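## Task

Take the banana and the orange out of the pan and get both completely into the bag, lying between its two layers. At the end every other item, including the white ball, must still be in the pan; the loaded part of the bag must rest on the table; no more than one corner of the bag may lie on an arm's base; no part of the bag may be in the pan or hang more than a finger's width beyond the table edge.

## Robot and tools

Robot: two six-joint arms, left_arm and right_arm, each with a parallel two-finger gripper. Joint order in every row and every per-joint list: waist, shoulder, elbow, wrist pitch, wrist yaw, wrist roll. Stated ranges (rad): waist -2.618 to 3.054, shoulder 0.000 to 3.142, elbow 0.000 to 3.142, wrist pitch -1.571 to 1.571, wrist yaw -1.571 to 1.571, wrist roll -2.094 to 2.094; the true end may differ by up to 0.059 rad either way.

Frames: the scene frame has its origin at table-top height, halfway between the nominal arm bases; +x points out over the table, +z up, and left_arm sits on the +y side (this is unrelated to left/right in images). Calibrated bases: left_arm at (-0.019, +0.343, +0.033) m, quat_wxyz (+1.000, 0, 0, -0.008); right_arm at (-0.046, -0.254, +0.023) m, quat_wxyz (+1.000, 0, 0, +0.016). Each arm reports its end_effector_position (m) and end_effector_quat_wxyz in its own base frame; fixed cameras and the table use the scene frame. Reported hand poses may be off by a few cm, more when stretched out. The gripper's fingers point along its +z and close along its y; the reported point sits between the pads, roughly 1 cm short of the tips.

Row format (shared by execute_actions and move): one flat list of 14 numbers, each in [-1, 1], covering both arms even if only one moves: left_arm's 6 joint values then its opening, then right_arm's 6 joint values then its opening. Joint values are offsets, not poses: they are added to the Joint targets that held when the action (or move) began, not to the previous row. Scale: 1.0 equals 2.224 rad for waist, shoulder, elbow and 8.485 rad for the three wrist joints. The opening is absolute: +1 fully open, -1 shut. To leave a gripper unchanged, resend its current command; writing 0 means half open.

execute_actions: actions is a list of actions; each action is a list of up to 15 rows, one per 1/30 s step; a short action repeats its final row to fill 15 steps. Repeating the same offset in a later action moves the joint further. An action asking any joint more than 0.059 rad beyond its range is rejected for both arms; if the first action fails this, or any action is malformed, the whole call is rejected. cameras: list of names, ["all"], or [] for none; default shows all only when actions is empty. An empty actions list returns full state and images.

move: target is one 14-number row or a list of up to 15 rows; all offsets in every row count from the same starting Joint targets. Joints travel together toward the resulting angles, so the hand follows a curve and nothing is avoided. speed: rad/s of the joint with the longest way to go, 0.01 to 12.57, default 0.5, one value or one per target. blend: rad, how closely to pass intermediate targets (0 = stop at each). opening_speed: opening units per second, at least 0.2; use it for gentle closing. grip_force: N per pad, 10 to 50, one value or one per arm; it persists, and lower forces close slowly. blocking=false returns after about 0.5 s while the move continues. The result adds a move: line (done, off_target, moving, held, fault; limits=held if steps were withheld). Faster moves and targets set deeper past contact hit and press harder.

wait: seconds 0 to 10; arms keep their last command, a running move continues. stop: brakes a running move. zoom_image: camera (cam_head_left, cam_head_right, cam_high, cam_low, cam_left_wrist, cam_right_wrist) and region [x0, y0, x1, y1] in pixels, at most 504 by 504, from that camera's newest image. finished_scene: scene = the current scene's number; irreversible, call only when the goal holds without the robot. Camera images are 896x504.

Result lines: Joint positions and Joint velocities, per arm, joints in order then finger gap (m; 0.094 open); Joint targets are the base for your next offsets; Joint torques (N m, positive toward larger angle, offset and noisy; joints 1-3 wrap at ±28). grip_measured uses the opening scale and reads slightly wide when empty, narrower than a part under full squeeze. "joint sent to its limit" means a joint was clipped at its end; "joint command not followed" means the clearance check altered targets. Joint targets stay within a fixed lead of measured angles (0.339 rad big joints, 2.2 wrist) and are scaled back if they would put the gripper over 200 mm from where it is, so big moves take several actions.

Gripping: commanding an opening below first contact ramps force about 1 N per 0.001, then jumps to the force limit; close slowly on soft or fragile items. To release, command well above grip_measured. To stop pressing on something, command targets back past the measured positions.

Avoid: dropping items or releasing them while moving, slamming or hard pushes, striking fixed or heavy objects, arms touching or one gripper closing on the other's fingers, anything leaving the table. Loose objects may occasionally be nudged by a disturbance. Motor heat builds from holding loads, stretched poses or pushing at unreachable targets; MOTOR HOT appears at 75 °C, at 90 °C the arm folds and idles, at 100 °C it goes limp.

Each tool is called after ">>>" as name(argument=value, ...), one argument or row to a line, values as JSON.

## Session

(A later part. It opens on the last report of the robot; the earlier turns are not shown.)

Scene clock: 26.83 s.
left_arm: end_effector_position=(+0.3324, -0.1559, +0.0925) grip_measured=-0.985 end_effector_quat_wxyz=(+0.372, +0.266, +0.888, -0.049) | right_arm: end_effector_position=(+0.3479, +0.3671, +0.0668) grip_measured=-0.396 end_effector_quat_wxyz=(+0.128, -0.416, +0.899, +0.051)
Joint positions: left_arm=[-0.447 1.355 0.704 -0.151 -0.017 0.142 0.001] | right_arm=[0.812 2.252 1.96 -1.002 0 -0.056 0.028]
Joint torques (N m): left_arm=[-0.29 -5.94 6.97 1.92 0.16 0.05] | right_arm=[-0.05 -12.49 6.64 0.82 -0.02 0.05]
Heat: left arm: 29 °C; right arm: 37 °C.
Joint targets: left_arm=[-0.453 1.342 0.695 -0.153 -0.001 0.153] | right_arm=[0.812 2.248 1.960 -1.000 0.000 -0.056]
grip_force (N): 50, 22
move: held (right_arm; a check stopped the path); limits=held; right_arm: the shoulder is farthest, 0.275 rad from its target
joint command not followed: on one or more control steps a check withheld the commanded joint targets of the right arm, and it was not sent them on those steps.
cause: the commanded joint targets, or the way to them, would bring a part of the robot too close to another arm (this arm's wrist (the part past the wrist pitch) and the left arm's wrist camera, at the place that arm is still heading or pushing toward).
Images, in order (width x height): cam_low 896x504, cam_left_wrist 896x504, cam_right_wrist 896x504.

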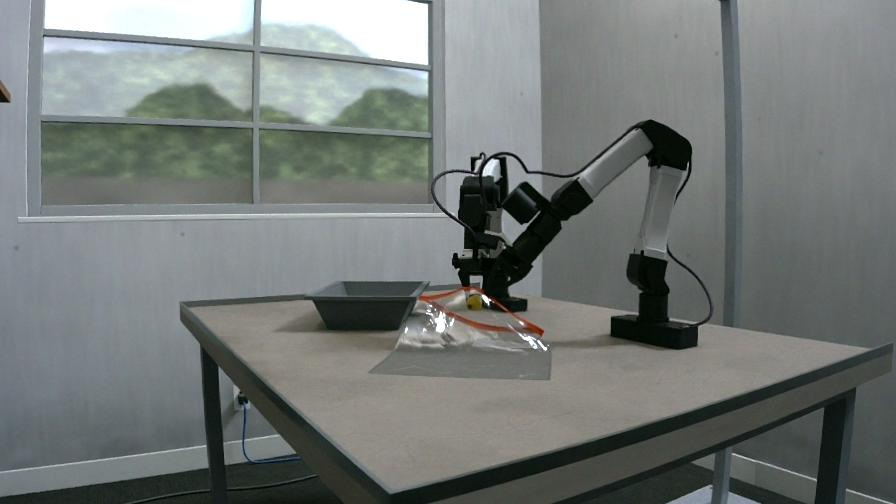

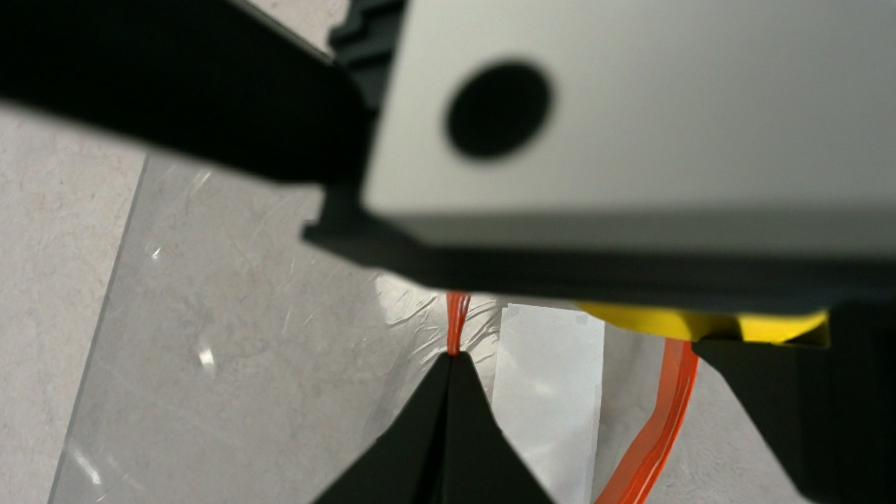

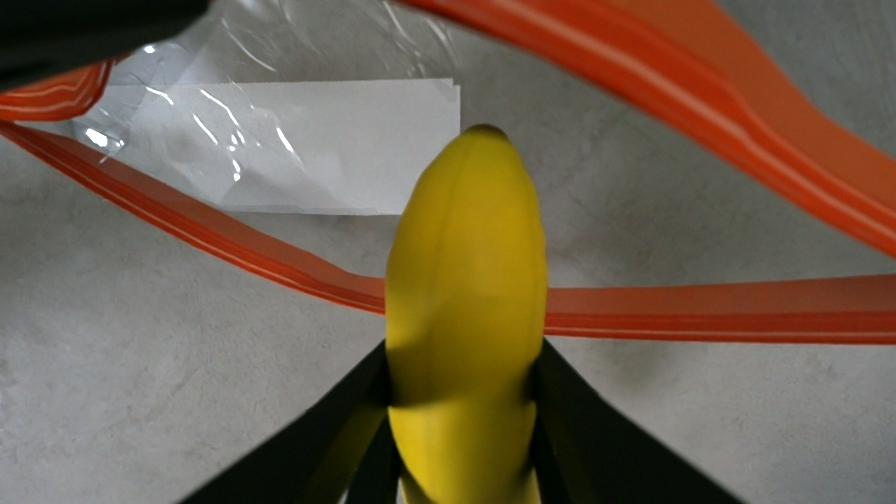

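>>> move(
  target=[
    [0.0324,-0.0924,-0.0551,-0.0098,0,0.0085,-1,0,0,0,0,0,0,-0.7],
  ],
  speed=0.3,
  cameras=["cam_left_wrist","cam_right_wrist","cam_low"],
)

Scene clock: 28.67 s.
left_arm: end_effector_position=(+0.3027, -0.1205, +0.0977) grip_measured=-0.985 end_effector_quat_wxyz=(+0.380, +0.271, +0.884, -0.026) | right_arm: end_effector_position=(+0.3479, +0.3671, +0.0668) grip_measured=-0.396 end_effector_quat_wxyz=(+0.128, -0.416, +0.899, +0.051)
Joint positions: left_arm=[-0.387 1.149 0.583 -0.223 -0.015 0.214 0.001] | right_arm=[0.812 2.252 1.96 -1.002 0 -0.056 0.028]
Joint torques (N m): left_arm=[0.72 -4.33 6.99 1.8 0.15 0.07] | right_arm=[0.03 -12.41 6.68 0.84 -0.02 0.04]
Heat: left arm: 29 °C; right arm: 38 °C.
Joint targets: left_arm=[-0.380 1.136 0.572 -0.237 0.000 0.225] | right_arm=[0.812 2.248 1.960 -1.000 0.000 -0.056]
grip_force (N): 50, 22
move: done
Images, in order (width x height): cam_low 896x504, cam_left_wrist 896x504, cam_right_wrist 896x504.

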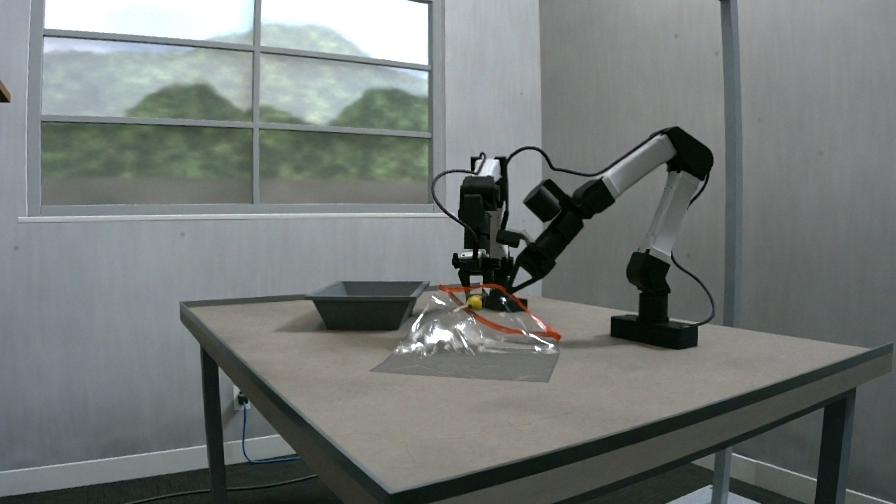

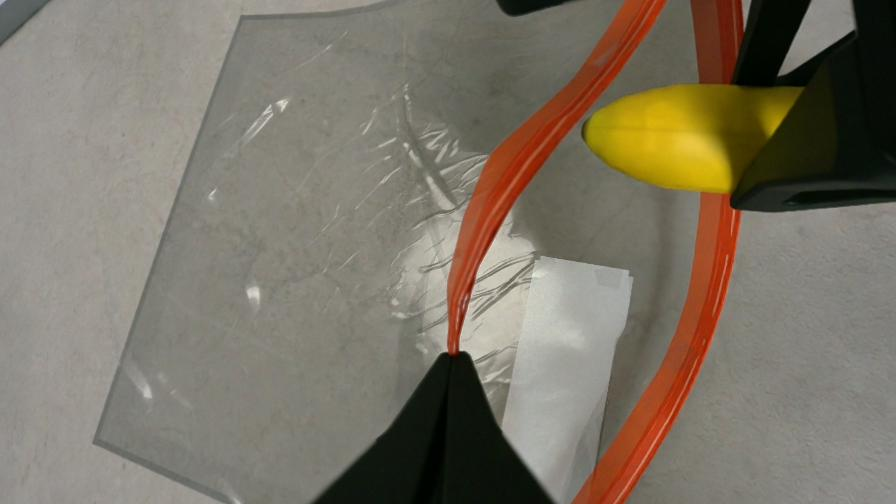

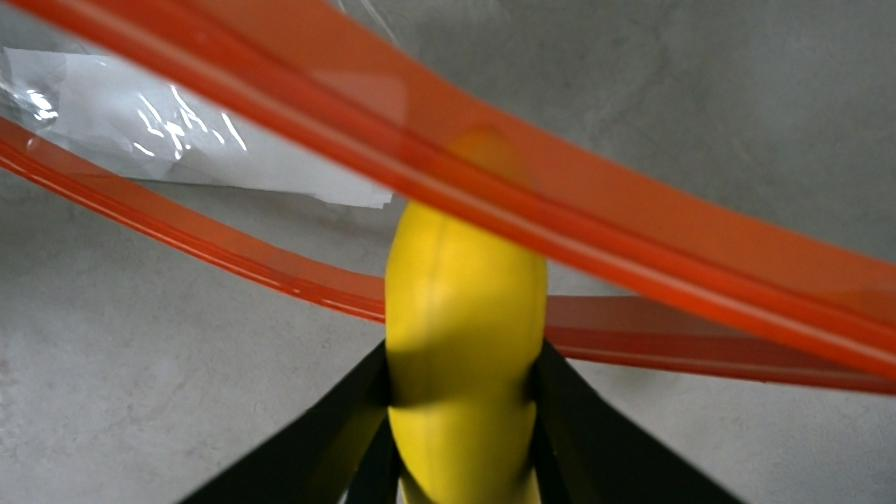

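>>> move(
  target=[
    [0,0,0,0,0,0,-1,0.0,0.1254,0.1133,0.0077,0,0,-0.7],
  ],
  speed=0.2,
  cameras=["cam_left_wrist","cam_right_wrist","cam_low"],
)

Scene clock: 30.77 s.
left_arm: end_effector_position=(+0.3025, -0.1204, +0.0976) grip_measured=-0.985 end_effector_quat_wxyz=(+0.380, +0.271, +0.884, -0.026) | right_arm: end_effector_position=(+0.3825, +0.4035, +0.0093) grip_measured=-0.396 end_effector_quat_wxyz=(+0.135, -0.416, +0.898, +0.054)
Joint positions: left_arm=[-0.387 1.149 0.583 -0.223 -0.015 0.215 0.001] | right_arm=[0.812 2.512 2.184 -0.951 0 -0.056 0.028]
Joint torques (N m): left_arm=[0.7 -4.37 6.97 1.81 0.15 0.04] | right_arm=[0.02 -12.36 9.25 1.01 -0.03 0.05]
Heat: left arm: 29 °C; right arm: 38 °C.
Joint targets: left_arm=[-0.380 1.136 0.572 -0.236 0.000 0.226] | right_arm=[0.812 2.527 2.212 -0.934 0.000 -0.056]
grip_force (N): 50, 22
move: done
Images, in order (width x height): cam_low 896x504, cam_left_wrist 896x504, cam_right_wrist 896x504.

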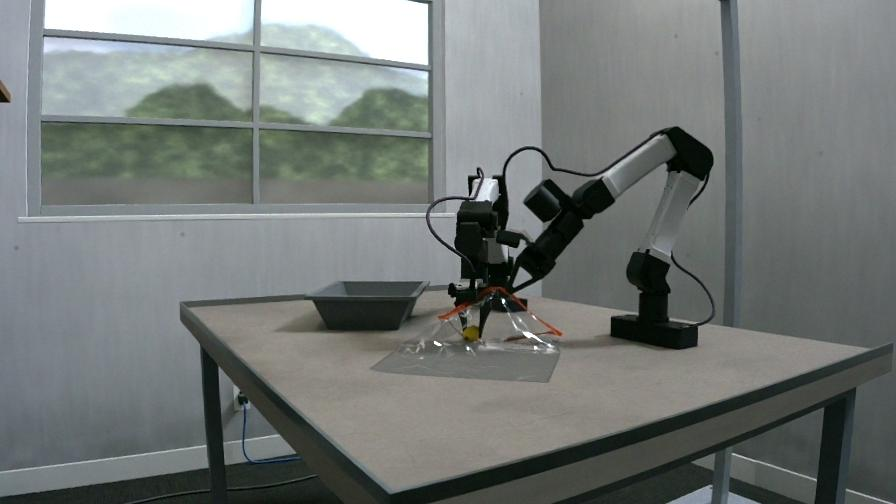

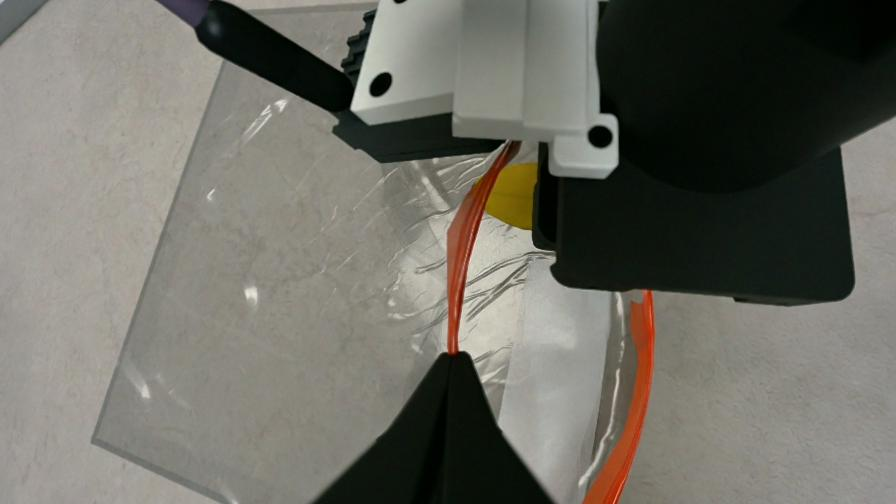

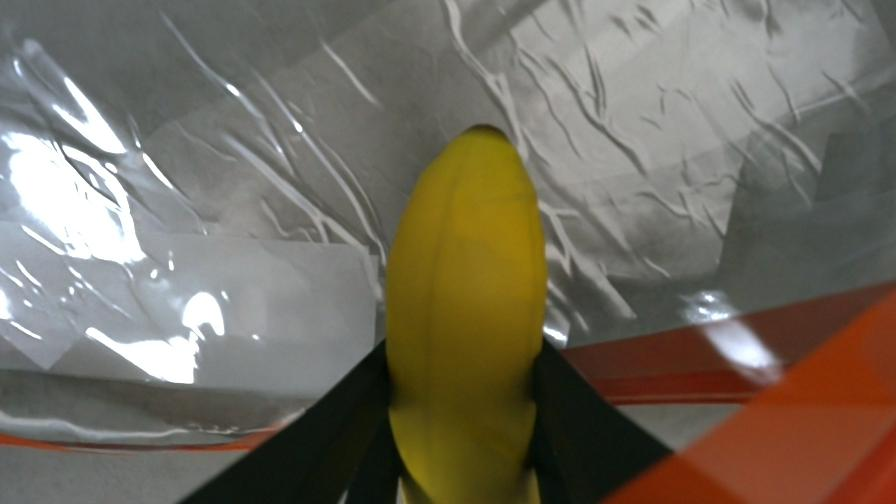

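>>> move(
  target=[
    [0,0,0,0,0,0,-1,0,0.004,0,0,0,0,0.1],
    [0,0,0,0,0,0,-1,0.0,-0.1254,-0.1133,-0.0077,0,0,0.1],
    [0,0,0,0,0,0,-1,0.0,-0.2374,-0.221,-0.0077,0,0,0.1],
  ],
  speed=0.25,
  opening_speed=0.7,
  cameras=["cam_left_wrist","cam_right_wrist","cam_low","cam_head_left"],
)

Scene clock: 35.80 s.
left_arm: end_effector_position=(+0.3025, -0.1205, +0.0975) grip_measured=-0.985 end_effector_quat_wxyz=(+0.380, +0.271, +0.884, -0.026) | right_arm: end_effector_position=(+0.3117, +0.3288, +0.0879) grip_measured=+0.099 end_effector_quat_wxyz=(+0.115, -0.417, +0.900, +0.046)
Joint positions: left_arm=[-0.387 1.149 0.583 -0.224 -0.015 0.215 0.001] | right_arm=[0.812 2.045 1.726 -1.003 0 -0.056 0.052]
Joint torques (N m): left_arm=[0.7 -4.34 6.99 1.82 0.15 0.04] | right_arm=[0.05 -14.49 5.97 0.79 -0.02 0.05]
Heat: left arm: 30 °C; right arm: 41 °C.
Joint targets: left_arm=[-0.380 1.136 0.572 -0.236 0.000 0.226] | right_arm=[0.812 1.999 1.720 -0.999 0.000 -0.056]
grip_force (N): 50, 22
move: off_target (right_arm); right_arm: the shoulder is farthest, 0.046 rad from its target
Images, in order (width x height): cam_head_left 896x504, cam_low 896x504, cam_left_wrist 896x504, cam_right_wrist 896x504.

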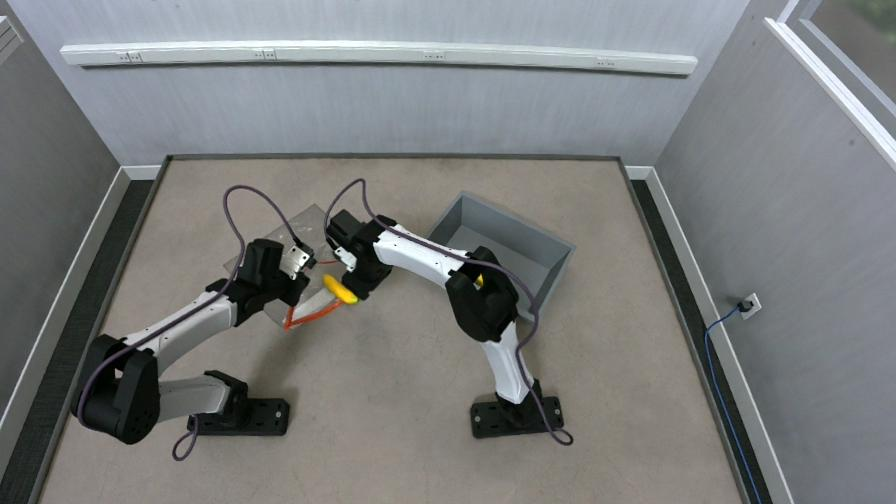

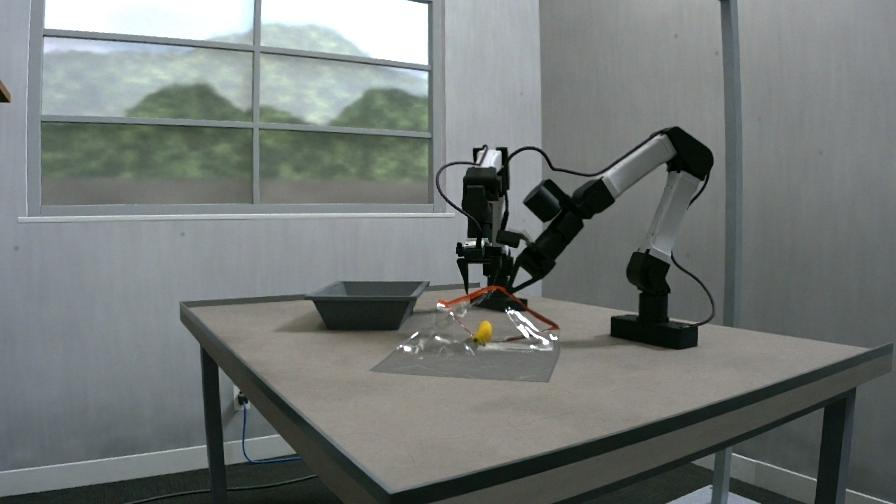

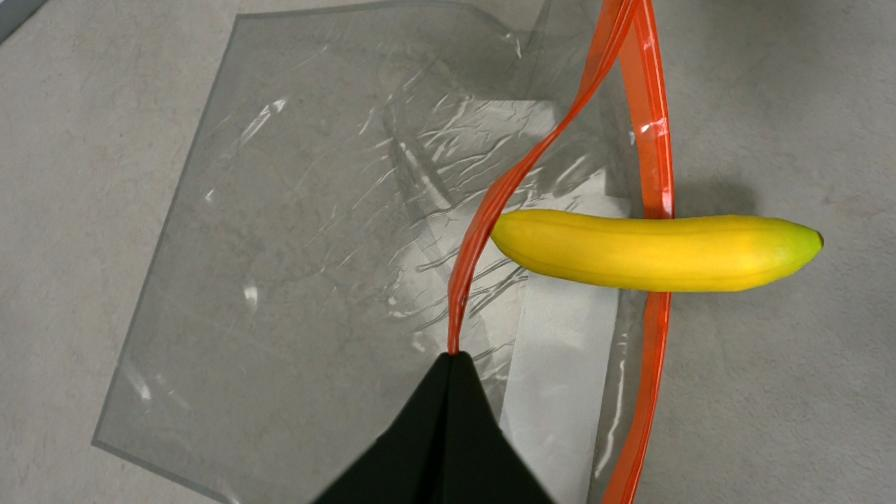

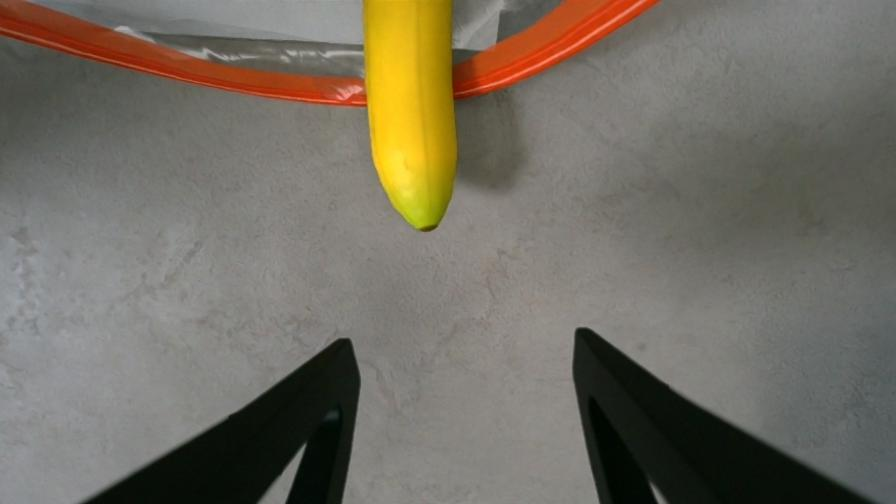

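>>> move(
  target=[
    [0,0,0,0,0,0,-1,0.0139,-0.0748,-0.2603,0.0873,0,0.0019,0.2],
    [0,0,0,0,0,0,-1,0.0139,0.0359,-0.2173,0.105,0,0.0019,0.2],
  ],
  speed=[0.6,0.25],
  cameras=["cam_left_wrist","cam_right_wrist"],
)

Scene clock: 40.20 s.
left_arm: end_effector_position=(+0.3025, -0.1205, +0.0975) grip_measured=-0.985 end_effector_quat_wxyz=(+0.380, +0.271, +0.884, -0.026) | right_arm: end_effector_position=(+0.3288, +0.3644, -0.0034) grip_measured=+0.199 end_effector_quat_wxyz=(+0.271, -0.408, +0.864, +0.114)
Joint positions: left_arm=[-0.387 1.149 0.583 -0.224 -0.015 0.215 0.001] | right_arm=[0.836 2.063 1.214 -0.126 -0.001 -0.046 0.056]
Joint torques (N m): left_arm=[0.7 -4.34 7.01 1.82 0.15 0.04] | right_arm=[0.72 -8.79 8.29 1.5 -0.01 0.11]
Heat: left arm: 30 °C; right arm: 42 °C.
Joint targets: left_arm=[-0.380 1.136 0.572 -0.236 0.000 0.226] | right_arm=[0.843 2.079 1.237 -0.109 0.000 -0.039]
grip_force (N): 50, 22
move: done
Images, in order (width x height): cam_left_wrist 896x504, cam_right_wrist 896x504.

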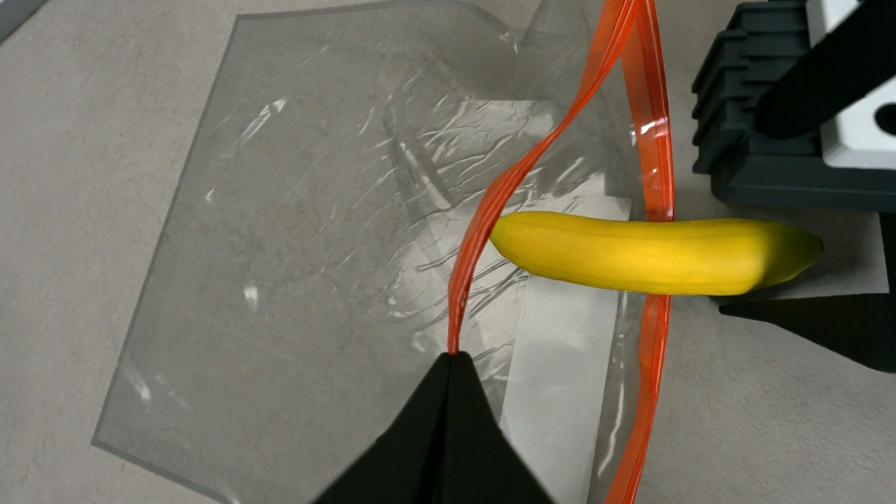

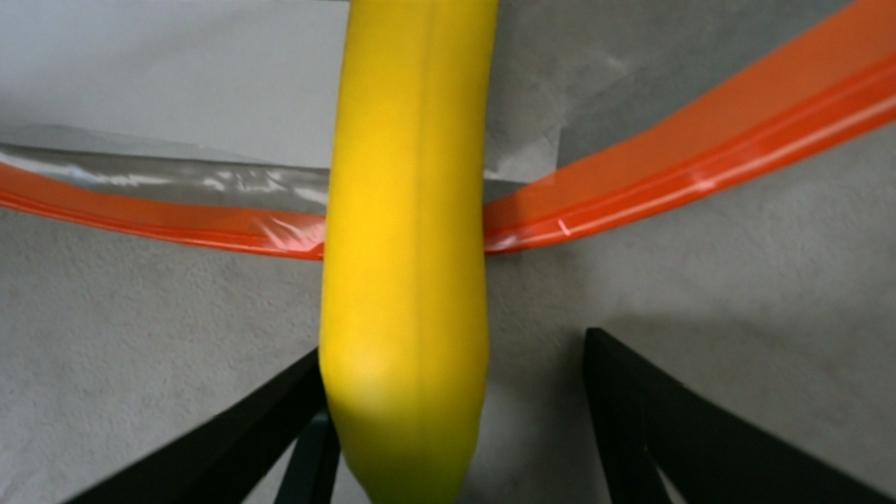

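Grip, lift slightly and advance into the bag.

>>> move(
  target=[
    [0,0,0,0,0,0,-1,0,0,0,0,0,0,-0.7],
    [0,0,0,0,0,0,-1,0,-0.012,0,0,0,0,-0.7],
    [0,0,0,0,0,0,-1,0.003,0.1211,0.231,-0.0287,0,0,-0.7],
  ],
  speed=[0.2,0.2,0.25],
  opening_speed=0.8,
  cameras=["cam_left_wrist","cam_right_wrist","cam_low"],
)

Scene clock: 45.33 s.
left_arm: end_effector_position=(+0.3025, -0.1205, +0.0975) grip_measured=-0.985 end_effector_quat_wxyz=(+0.380, +0.271, +0.884, -0.026) | right_arm: end_effector_position=(+0.3663, +0.4079, +0.0113) grip_measured=-0.480 end_effector_quat_wxyz=(+0.282, -0.408, +0.860, +0.119)
Joint positions: left_arm=[-0.387 1.149 0.583 -0.224 -0.015 0.215 0.001] | right_arm=[0.839 2.212 1.511 -0.249 -0.001 -0.046 0.024]
Joint torques (N m): left_arm=[0.72 -4.36 6.99 1.82 0.16 0.05] | right_arm=[0.02 -11.79 6.45 1.53 -0.03 0.05]
Heat: left arm: 31 °C; right arm: 42 °C.
Joint targets: left_arm=[-0.380 1.136 0.572 -0.236 0.000 0.226] | right_arm=[0.839 2.211 1.510 -0.246 -0.001 -0.046]
grip_force (N): 50, 22
move: held (right_arm; a check stopped the path); path passed 2 of 3 targets; limits=held; right_arm: the elbow is farthest, 0.240 rad from its target
joint command not followed: on one or more control steps a check withheld the commanded joint targets of the right arm, and it was not sent them on those steps.
cause: the commanded joint targets, or the way to them, would bring a part of the robot too close to another arm (this arm's wrist (the part past the wrist pitch) and the left arm's wrist camera, 10 mm apart when this arm was first held).
Images, in order (width x height): cam_low 896x504, cam_left_wrist 896x504, cam_right_wrist 896x504.

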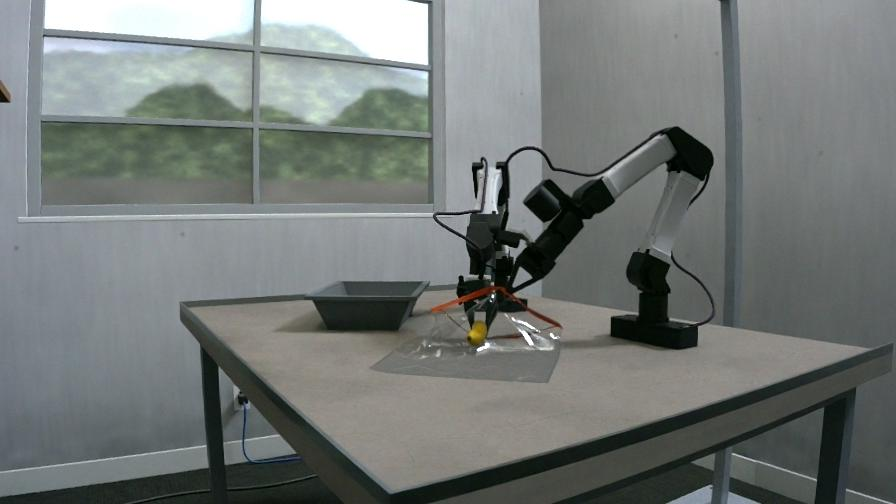

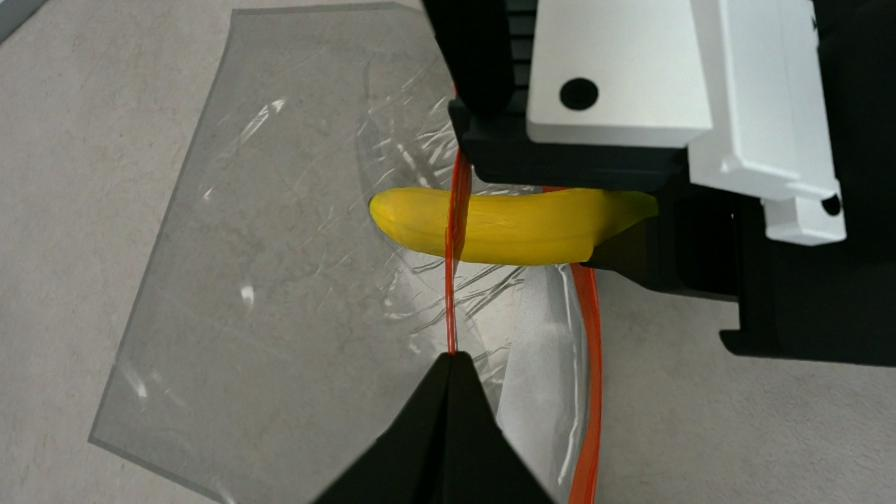

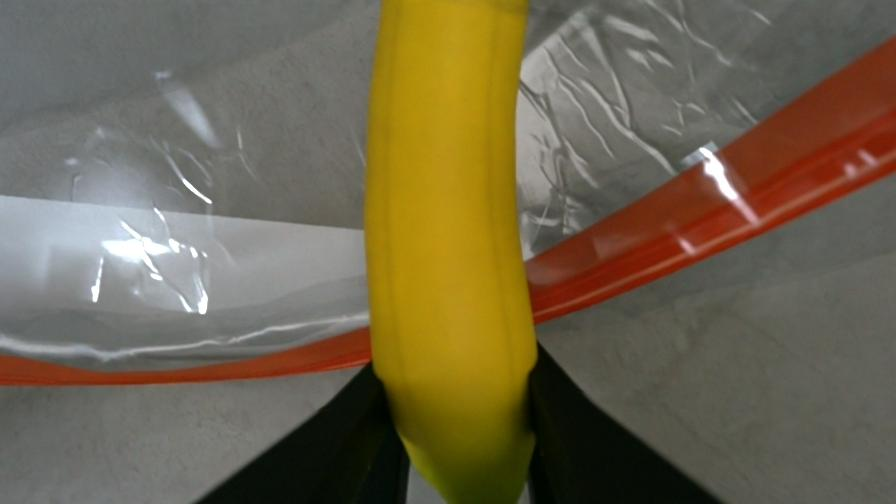

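>>> move(
  target=[
    [0.0144,-0.0811,-0.0227,-0.0153,0,0.0038,-1,0,0,0,0,0,0,-0.7],
    [0.0144,-0.0811,-0.0227,-0.0153,0,0.0038,-1,0.0045,0.0616,0.1082,-0.0125,0,0,-0.7],
  ],
  speed=[0.25,0.2],
  cameras=["cam_left_wrist","cam_right_wrist","cam_low"],
)

Scene clock: 48.73 s.
left_arm: end_effector_position=(+0.2756, -0.0995, +0.1074) grip_measured=-0.985 end_effector_quat_wxyz=(+0.383, +0.271, +0.883, -0.014) | right_arm: end_effector_position=(+0.3853, +0.4313, +0.0092) grip_measured=-0.480 end_effector_quat_wxyz=(+0.275, -0.410, +0.862, +0.116)
Joint positions: left_arm=[-0.355 0.966 0.534 -0.352 -0.015 0.246 0.001] | right_arm=[0.841 2.332 1.721 -0.355 -0.001 -0.046 0.024]
Joint torques (N m): left_arm=[0.72 -2.81 7.16 1.81 0.15 0.05] | right_arm=[0.75 -11.36 9.54 1.42 -0.03 0.04]
Heat: left arm: 31 °C; right arm: 42 °C.
Joint targets: left_arm=[-0.348 0.956 0.522 -0.366 0.000 0.258] | right_arm=[0.849 2.348 1.751 -0.351 -0.001 -0.046]
grip_force (N): 50, 22
move: done
Images, in order (width x height): cam_low 896x504, cam_left_wrist 896x504, cam_right_wrist 896x504.

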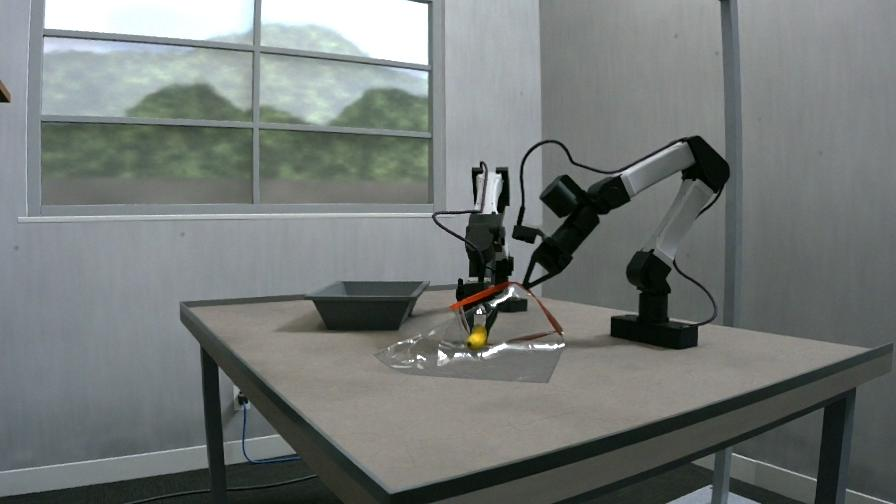

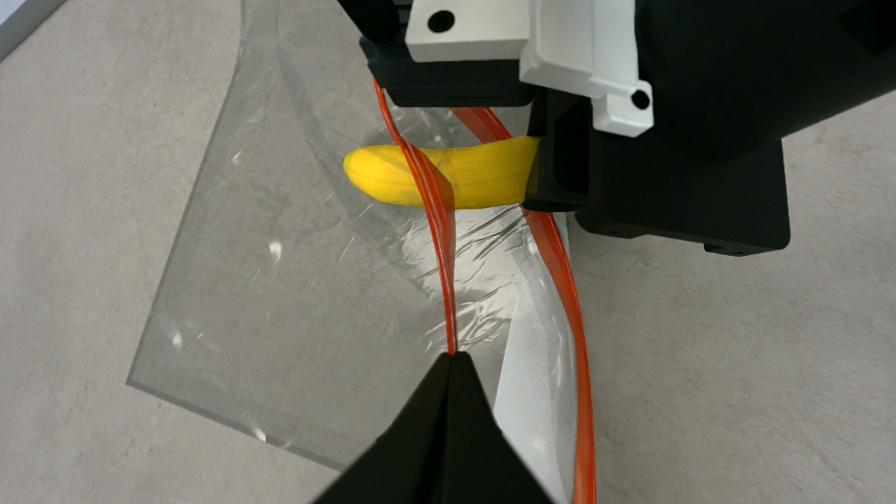

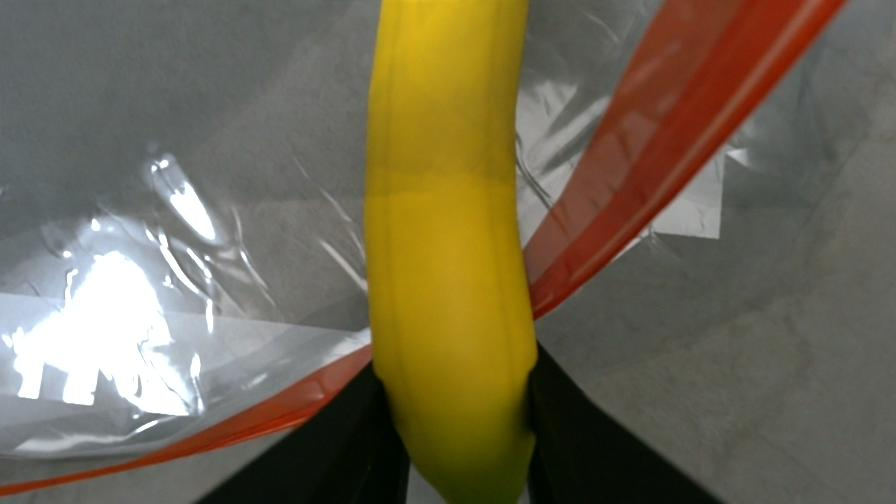

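>>> move(
  target=[
    [0,0,0,0,0,0,-1,0,-0.035,0,0,0,0,-0.7],
  ],
  speed=0.2,
  cameras=["cam_left_wrist","cam_right_wrist","cam_head_left"],
)

Scene clock: 49.70 s.
left_arm: end_effector_position=(+0.2756, -0.0995, +0.1074) grip_measured=-0.985 end_effector_quat_wxyz=(+0.383, +0.271, +0.883, -0.014) | right_arm: end_effector_position=(+0.3852, +0.4312, +0.0091) grip_measured=-0.480 end_effector_quat_wxyz=(+0.274, -0.410, +0.862, +0.116)
Joint positions: left_arm=[-0.355 0.966 0.534 -0.352 -0.015 0.246 0.001] | right_arm=[0.841 2.332 1.721 -0.355 -0.001 -0.046 0.024]
Joint torques (N m): left_arm=[0.76 -2.82 7.13 1.81 0.16 0.05] | right_arm=[0.75 -18.18 9.54 1.38 -0.03 0.04]
Heat: left arm: 31 °C; right arm: 43 °C.
Joint targets: left_arm=[-0.348 0.956 0.522 -0.366 0.000 0.258] | right_arm=[0.849 2.270 1.751 -0.352 -0.001 -0.046]
grip_force (N): 50, 22
move: off_target (right_arm); right_arm: the shoulder is farthest, 0.062 rad from its target
Images, in order (width x height): cam_head_left 896x504, cam_left_wrist 896x504, cam_right_wrist 896x504.

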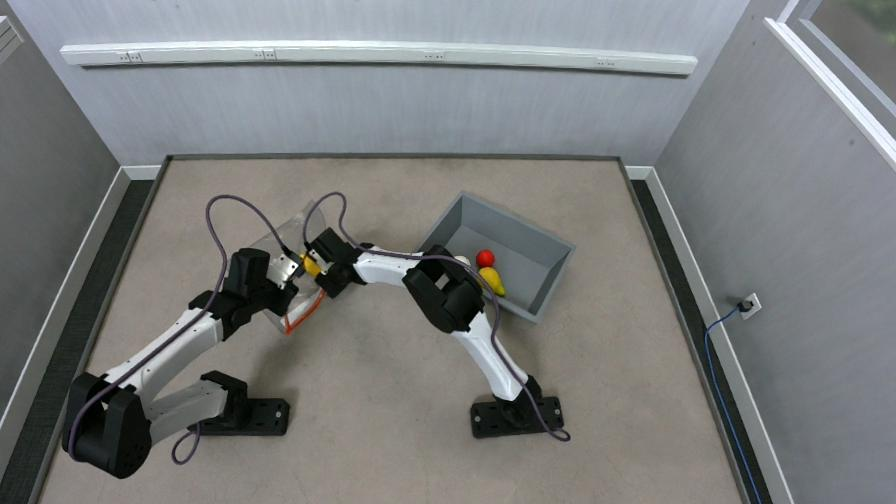

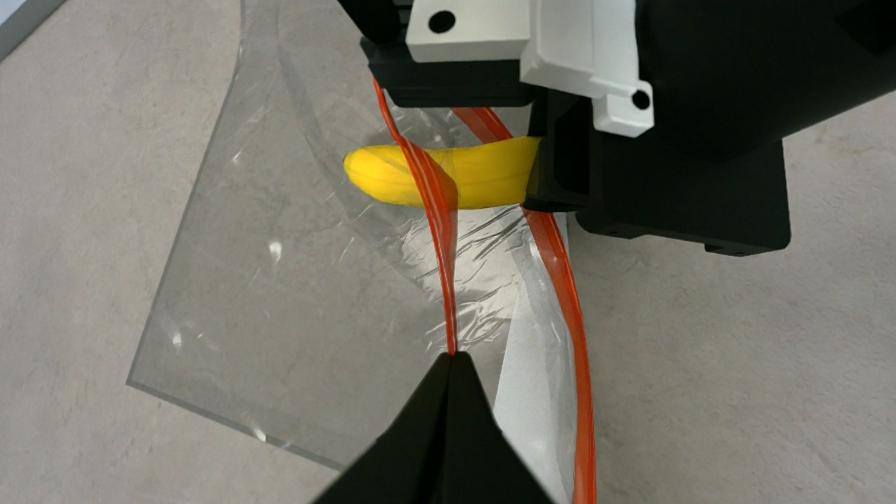

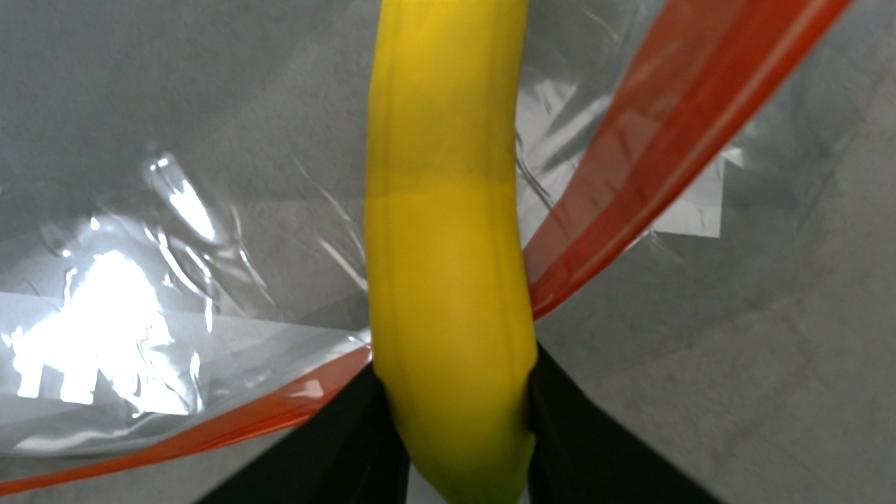

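>>> move(
  target=[
    [0,0,0,0,0,0,-1,0,-0.018,0.012,0,0,0,-0.7],
  ],
  speed=0.2,
  cameras=["cam_left_wrist","cam_right_wrist"],
)

Scene clock: 50.70 s.
left_arm: end_effector_position=(+0.2756, -0.0995, +0.1074) grip_measured=-0.985 end_effector_quat_wxyz=(+0.383, +0.271, +0.883, -0.014) | right_arm: end_effector_position=(+0.3929, +0.4397, +0.0469) grip_measured=-0.480 end_effector_quat_wxyz=(+0.306, -0.405, +0.852, +0.129)
Joint positions: left_arm=[-0.355 0.966 0.534 -0.352 -0.015 0.247 0.001] | right_arm=[0.841 2.284 1.751 -0.361 -0.001 -0.046 0.024]
Joint torques (N m): left_arm=[0.76 -2.84 7.16 1.81 0.15 0.05] | right_arm=[0.75 -17.29 9.44 1.52 -0.03 0.04]
Heat: left arm: 31 °C; right arm: 44 °C.
Joint targets: left_arm=[-0.348 0.956 0.522 -0.366 0.000 0.258] | right_arm=[0.849 2.230 1.777 -0.351 -0.001 -0.046]
grip_force (N): 50, 22
move: off_target (right_arm); right_arm: the shoulder is farthest, 0.054 rad from its target
Images, in order (width x height): cam_left_wrist 896x504, cam_right_wrist 896x504.

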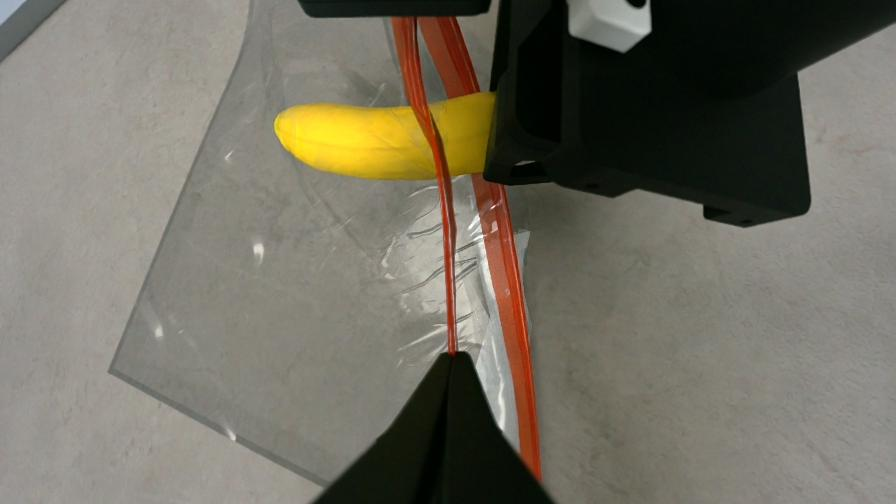

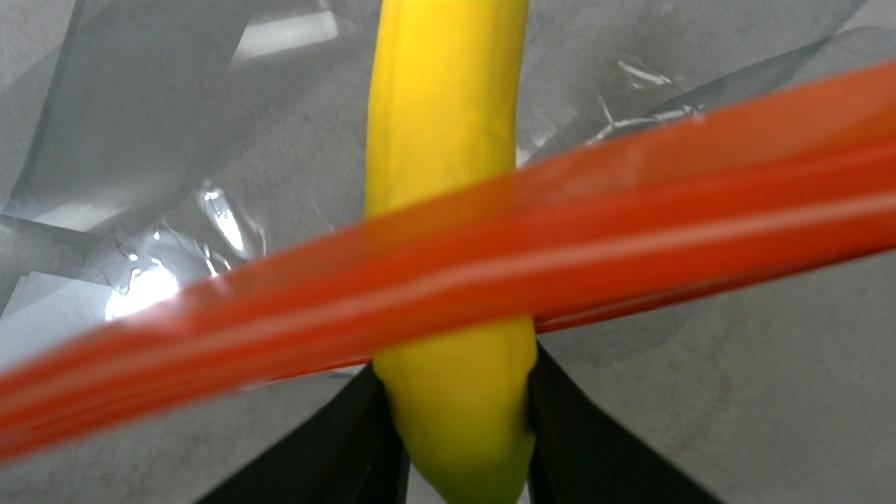

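>>> move(
  target=[
    [0,0,0,0,0,0,-1,-0.002,0.1614,0.229,-0.0349,0,0,-0.7],
  ],
  speed=0.2,
  cameras=["cam_left_wrist","cam_right_wrist","cam_low"],
)

Scene clock: 54.40 s.
left_arm: end_effector_position=(+0.2751, -0.0993, +0.1069) grip_measured=-0.985 end_effector_quat_wxyz=(+0.382, +0.271, +0.884, -0.014) | right_arm: end_effector_position=(+0.4228, +0.4733, +0.0322) grip_measured=-0.480 end_effector_quat_wxyz=(+0.274, -0.410, +0.862, +0.116)
Joint positions: left_arm=[-0.355 0.966 0.534 -0.355 -0.015 0.247 0.001] | right_arm=[0.841 2.573 2.256 -0.651 -0.001 -0.046 0.024]
Joint torques (N m): left_arm=[0.75 -2.81 7.13 1.84 0.15 0.05] | right_arm=[0.39 -12.98 10.03 1.34 -0.03 0.04]
Heat: left arm: 31 °C; right arm: 44 °C.
Joint targets: left_arm=[-0.348 0.956 0.522 -0.366 0.000 0.258] | right_arm=[0.844 2.589 2.287 -0.648 -0.001 -0.046]
grip_force (N): 50, 22
move: done
Images, in order (width x height): cam_low 896x504, cam_left_wrist 896x504, cam_right_wrist 896x504.

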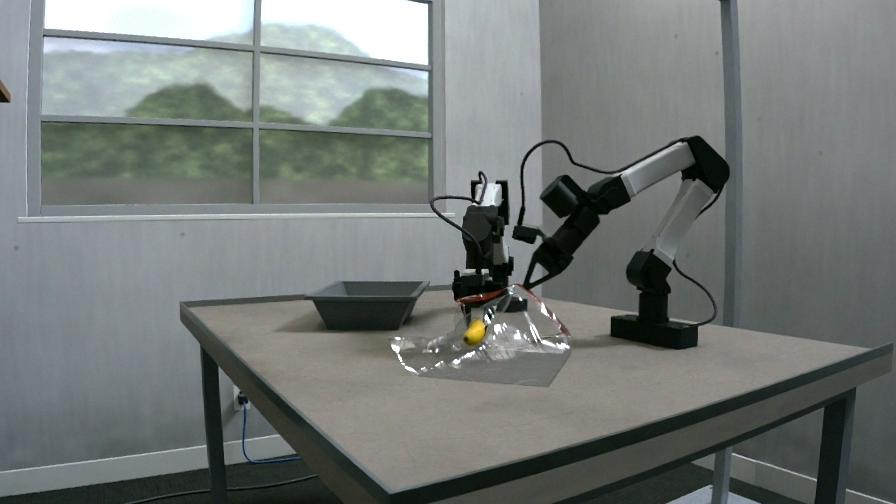

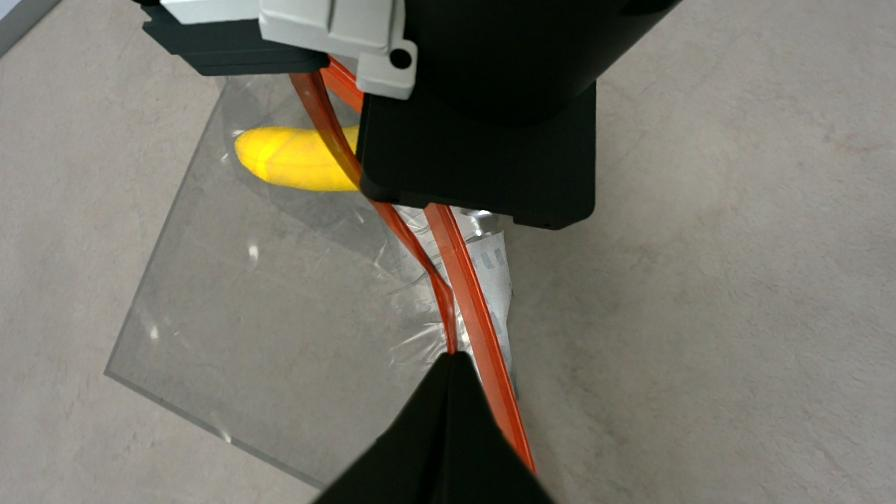

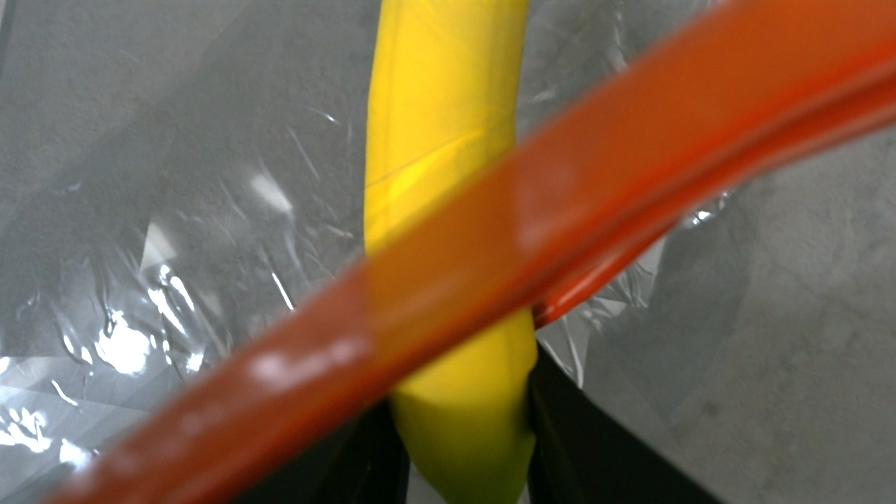

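>>> move(
  target=[
    [-0.0931,0.0151,0.0094,0.0015,0,-0.0245,-1,-0.0036,-0.1674,-0.2995,0.0346,0,0,-0.7],
    [-0.0931,0.0151,0.0094,0.0015,0,-0.0245,-1,-0.0036,-0.1428,-0.3257,0.048,0,0,-0.7],
  ],
  speed=0.25,
  cameras=["cam_left_wrist","cam_right_wrist","cam_head_left"],
)

Scene clock: 59.40 s.
left_arm: end_effector_position=(+0.2507, -0.1503, +0.1026) grip_measured=-0.985 end_effector_quat_wxyz=(+0.365, +0.276, +0.885, -0.084) | right_arm: end_effector_position=(+0.3720, +0.4164, -0.0020) grip_measured=-0.481 end_effector_quat_wxyz=(+0.277, -0.409, +0.862, +0.117)
Joint positions: left_arm=[-0.549 0.981 0.534 -0.355 -0.015 0.061 0.001] | right_arm=[0.841 2.275 1.569 -0.255 -0.001 -0.046 0.024]
Joint torques (N m): left_arm=[-0.29 -1.5 9.17 1.97 0.14 -0.15] | right_arm=[-0.46 -12.46 5.97 1.49 -0.03 0.05]
Heat: left arm: 31 °C; right arm: 47 °C.
Joint targets: left_arm=[-0.556 0.989 0.543 -0.353 0.000 0.050] | right_arm=[0.836 2.272 1.562 -0.240 -0.001 -0.046]
grip_force (N): 50, 22
move: done
Images, in order (width x height): cam_head_left 896x504, cam_left_wrist 896x504, cam_right_wrist 896x504.

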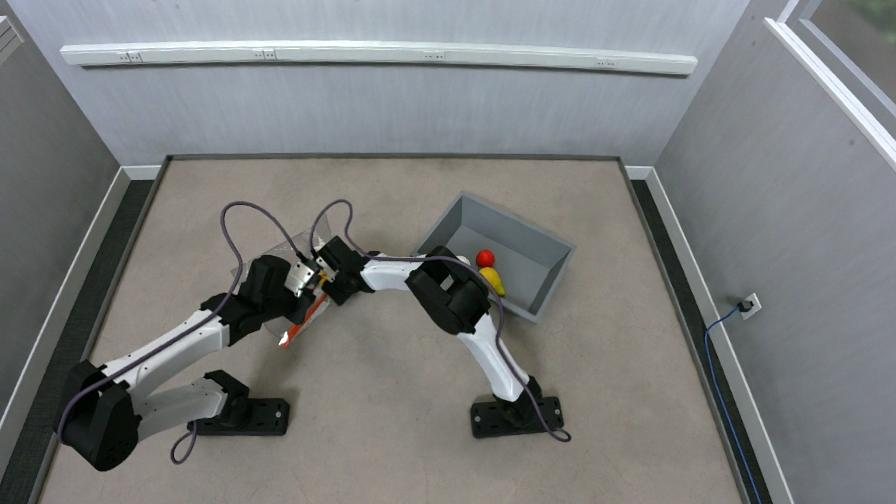

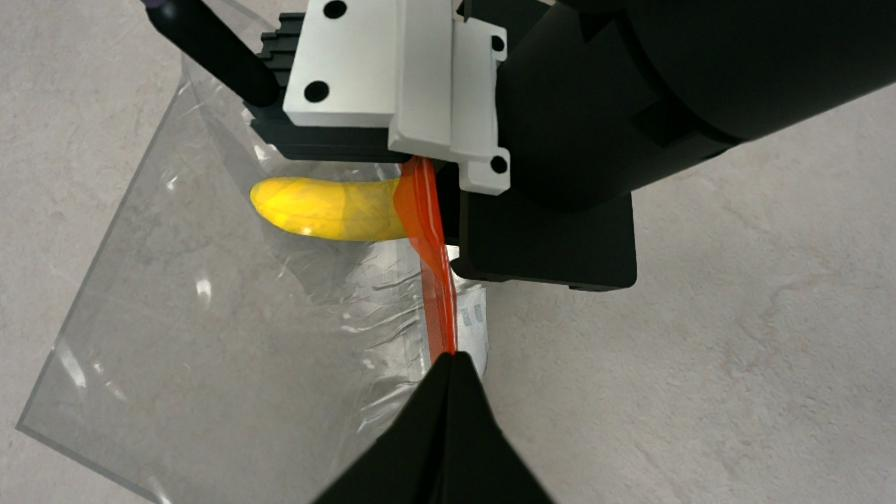

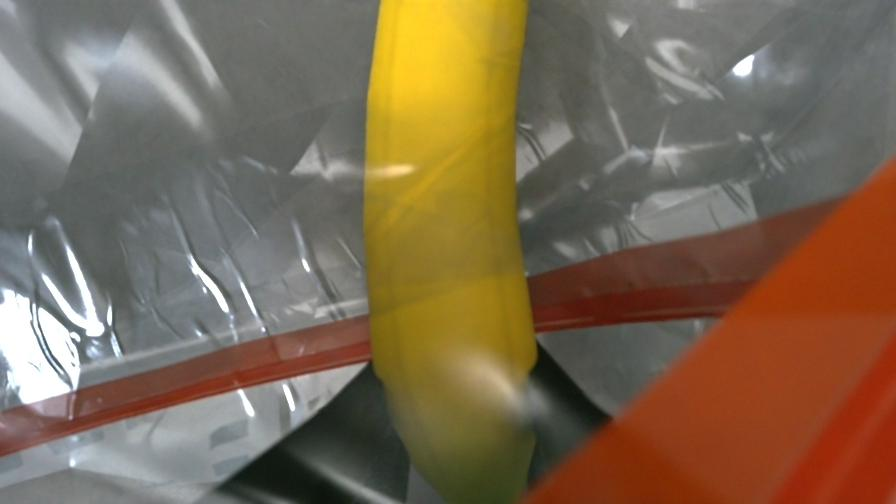

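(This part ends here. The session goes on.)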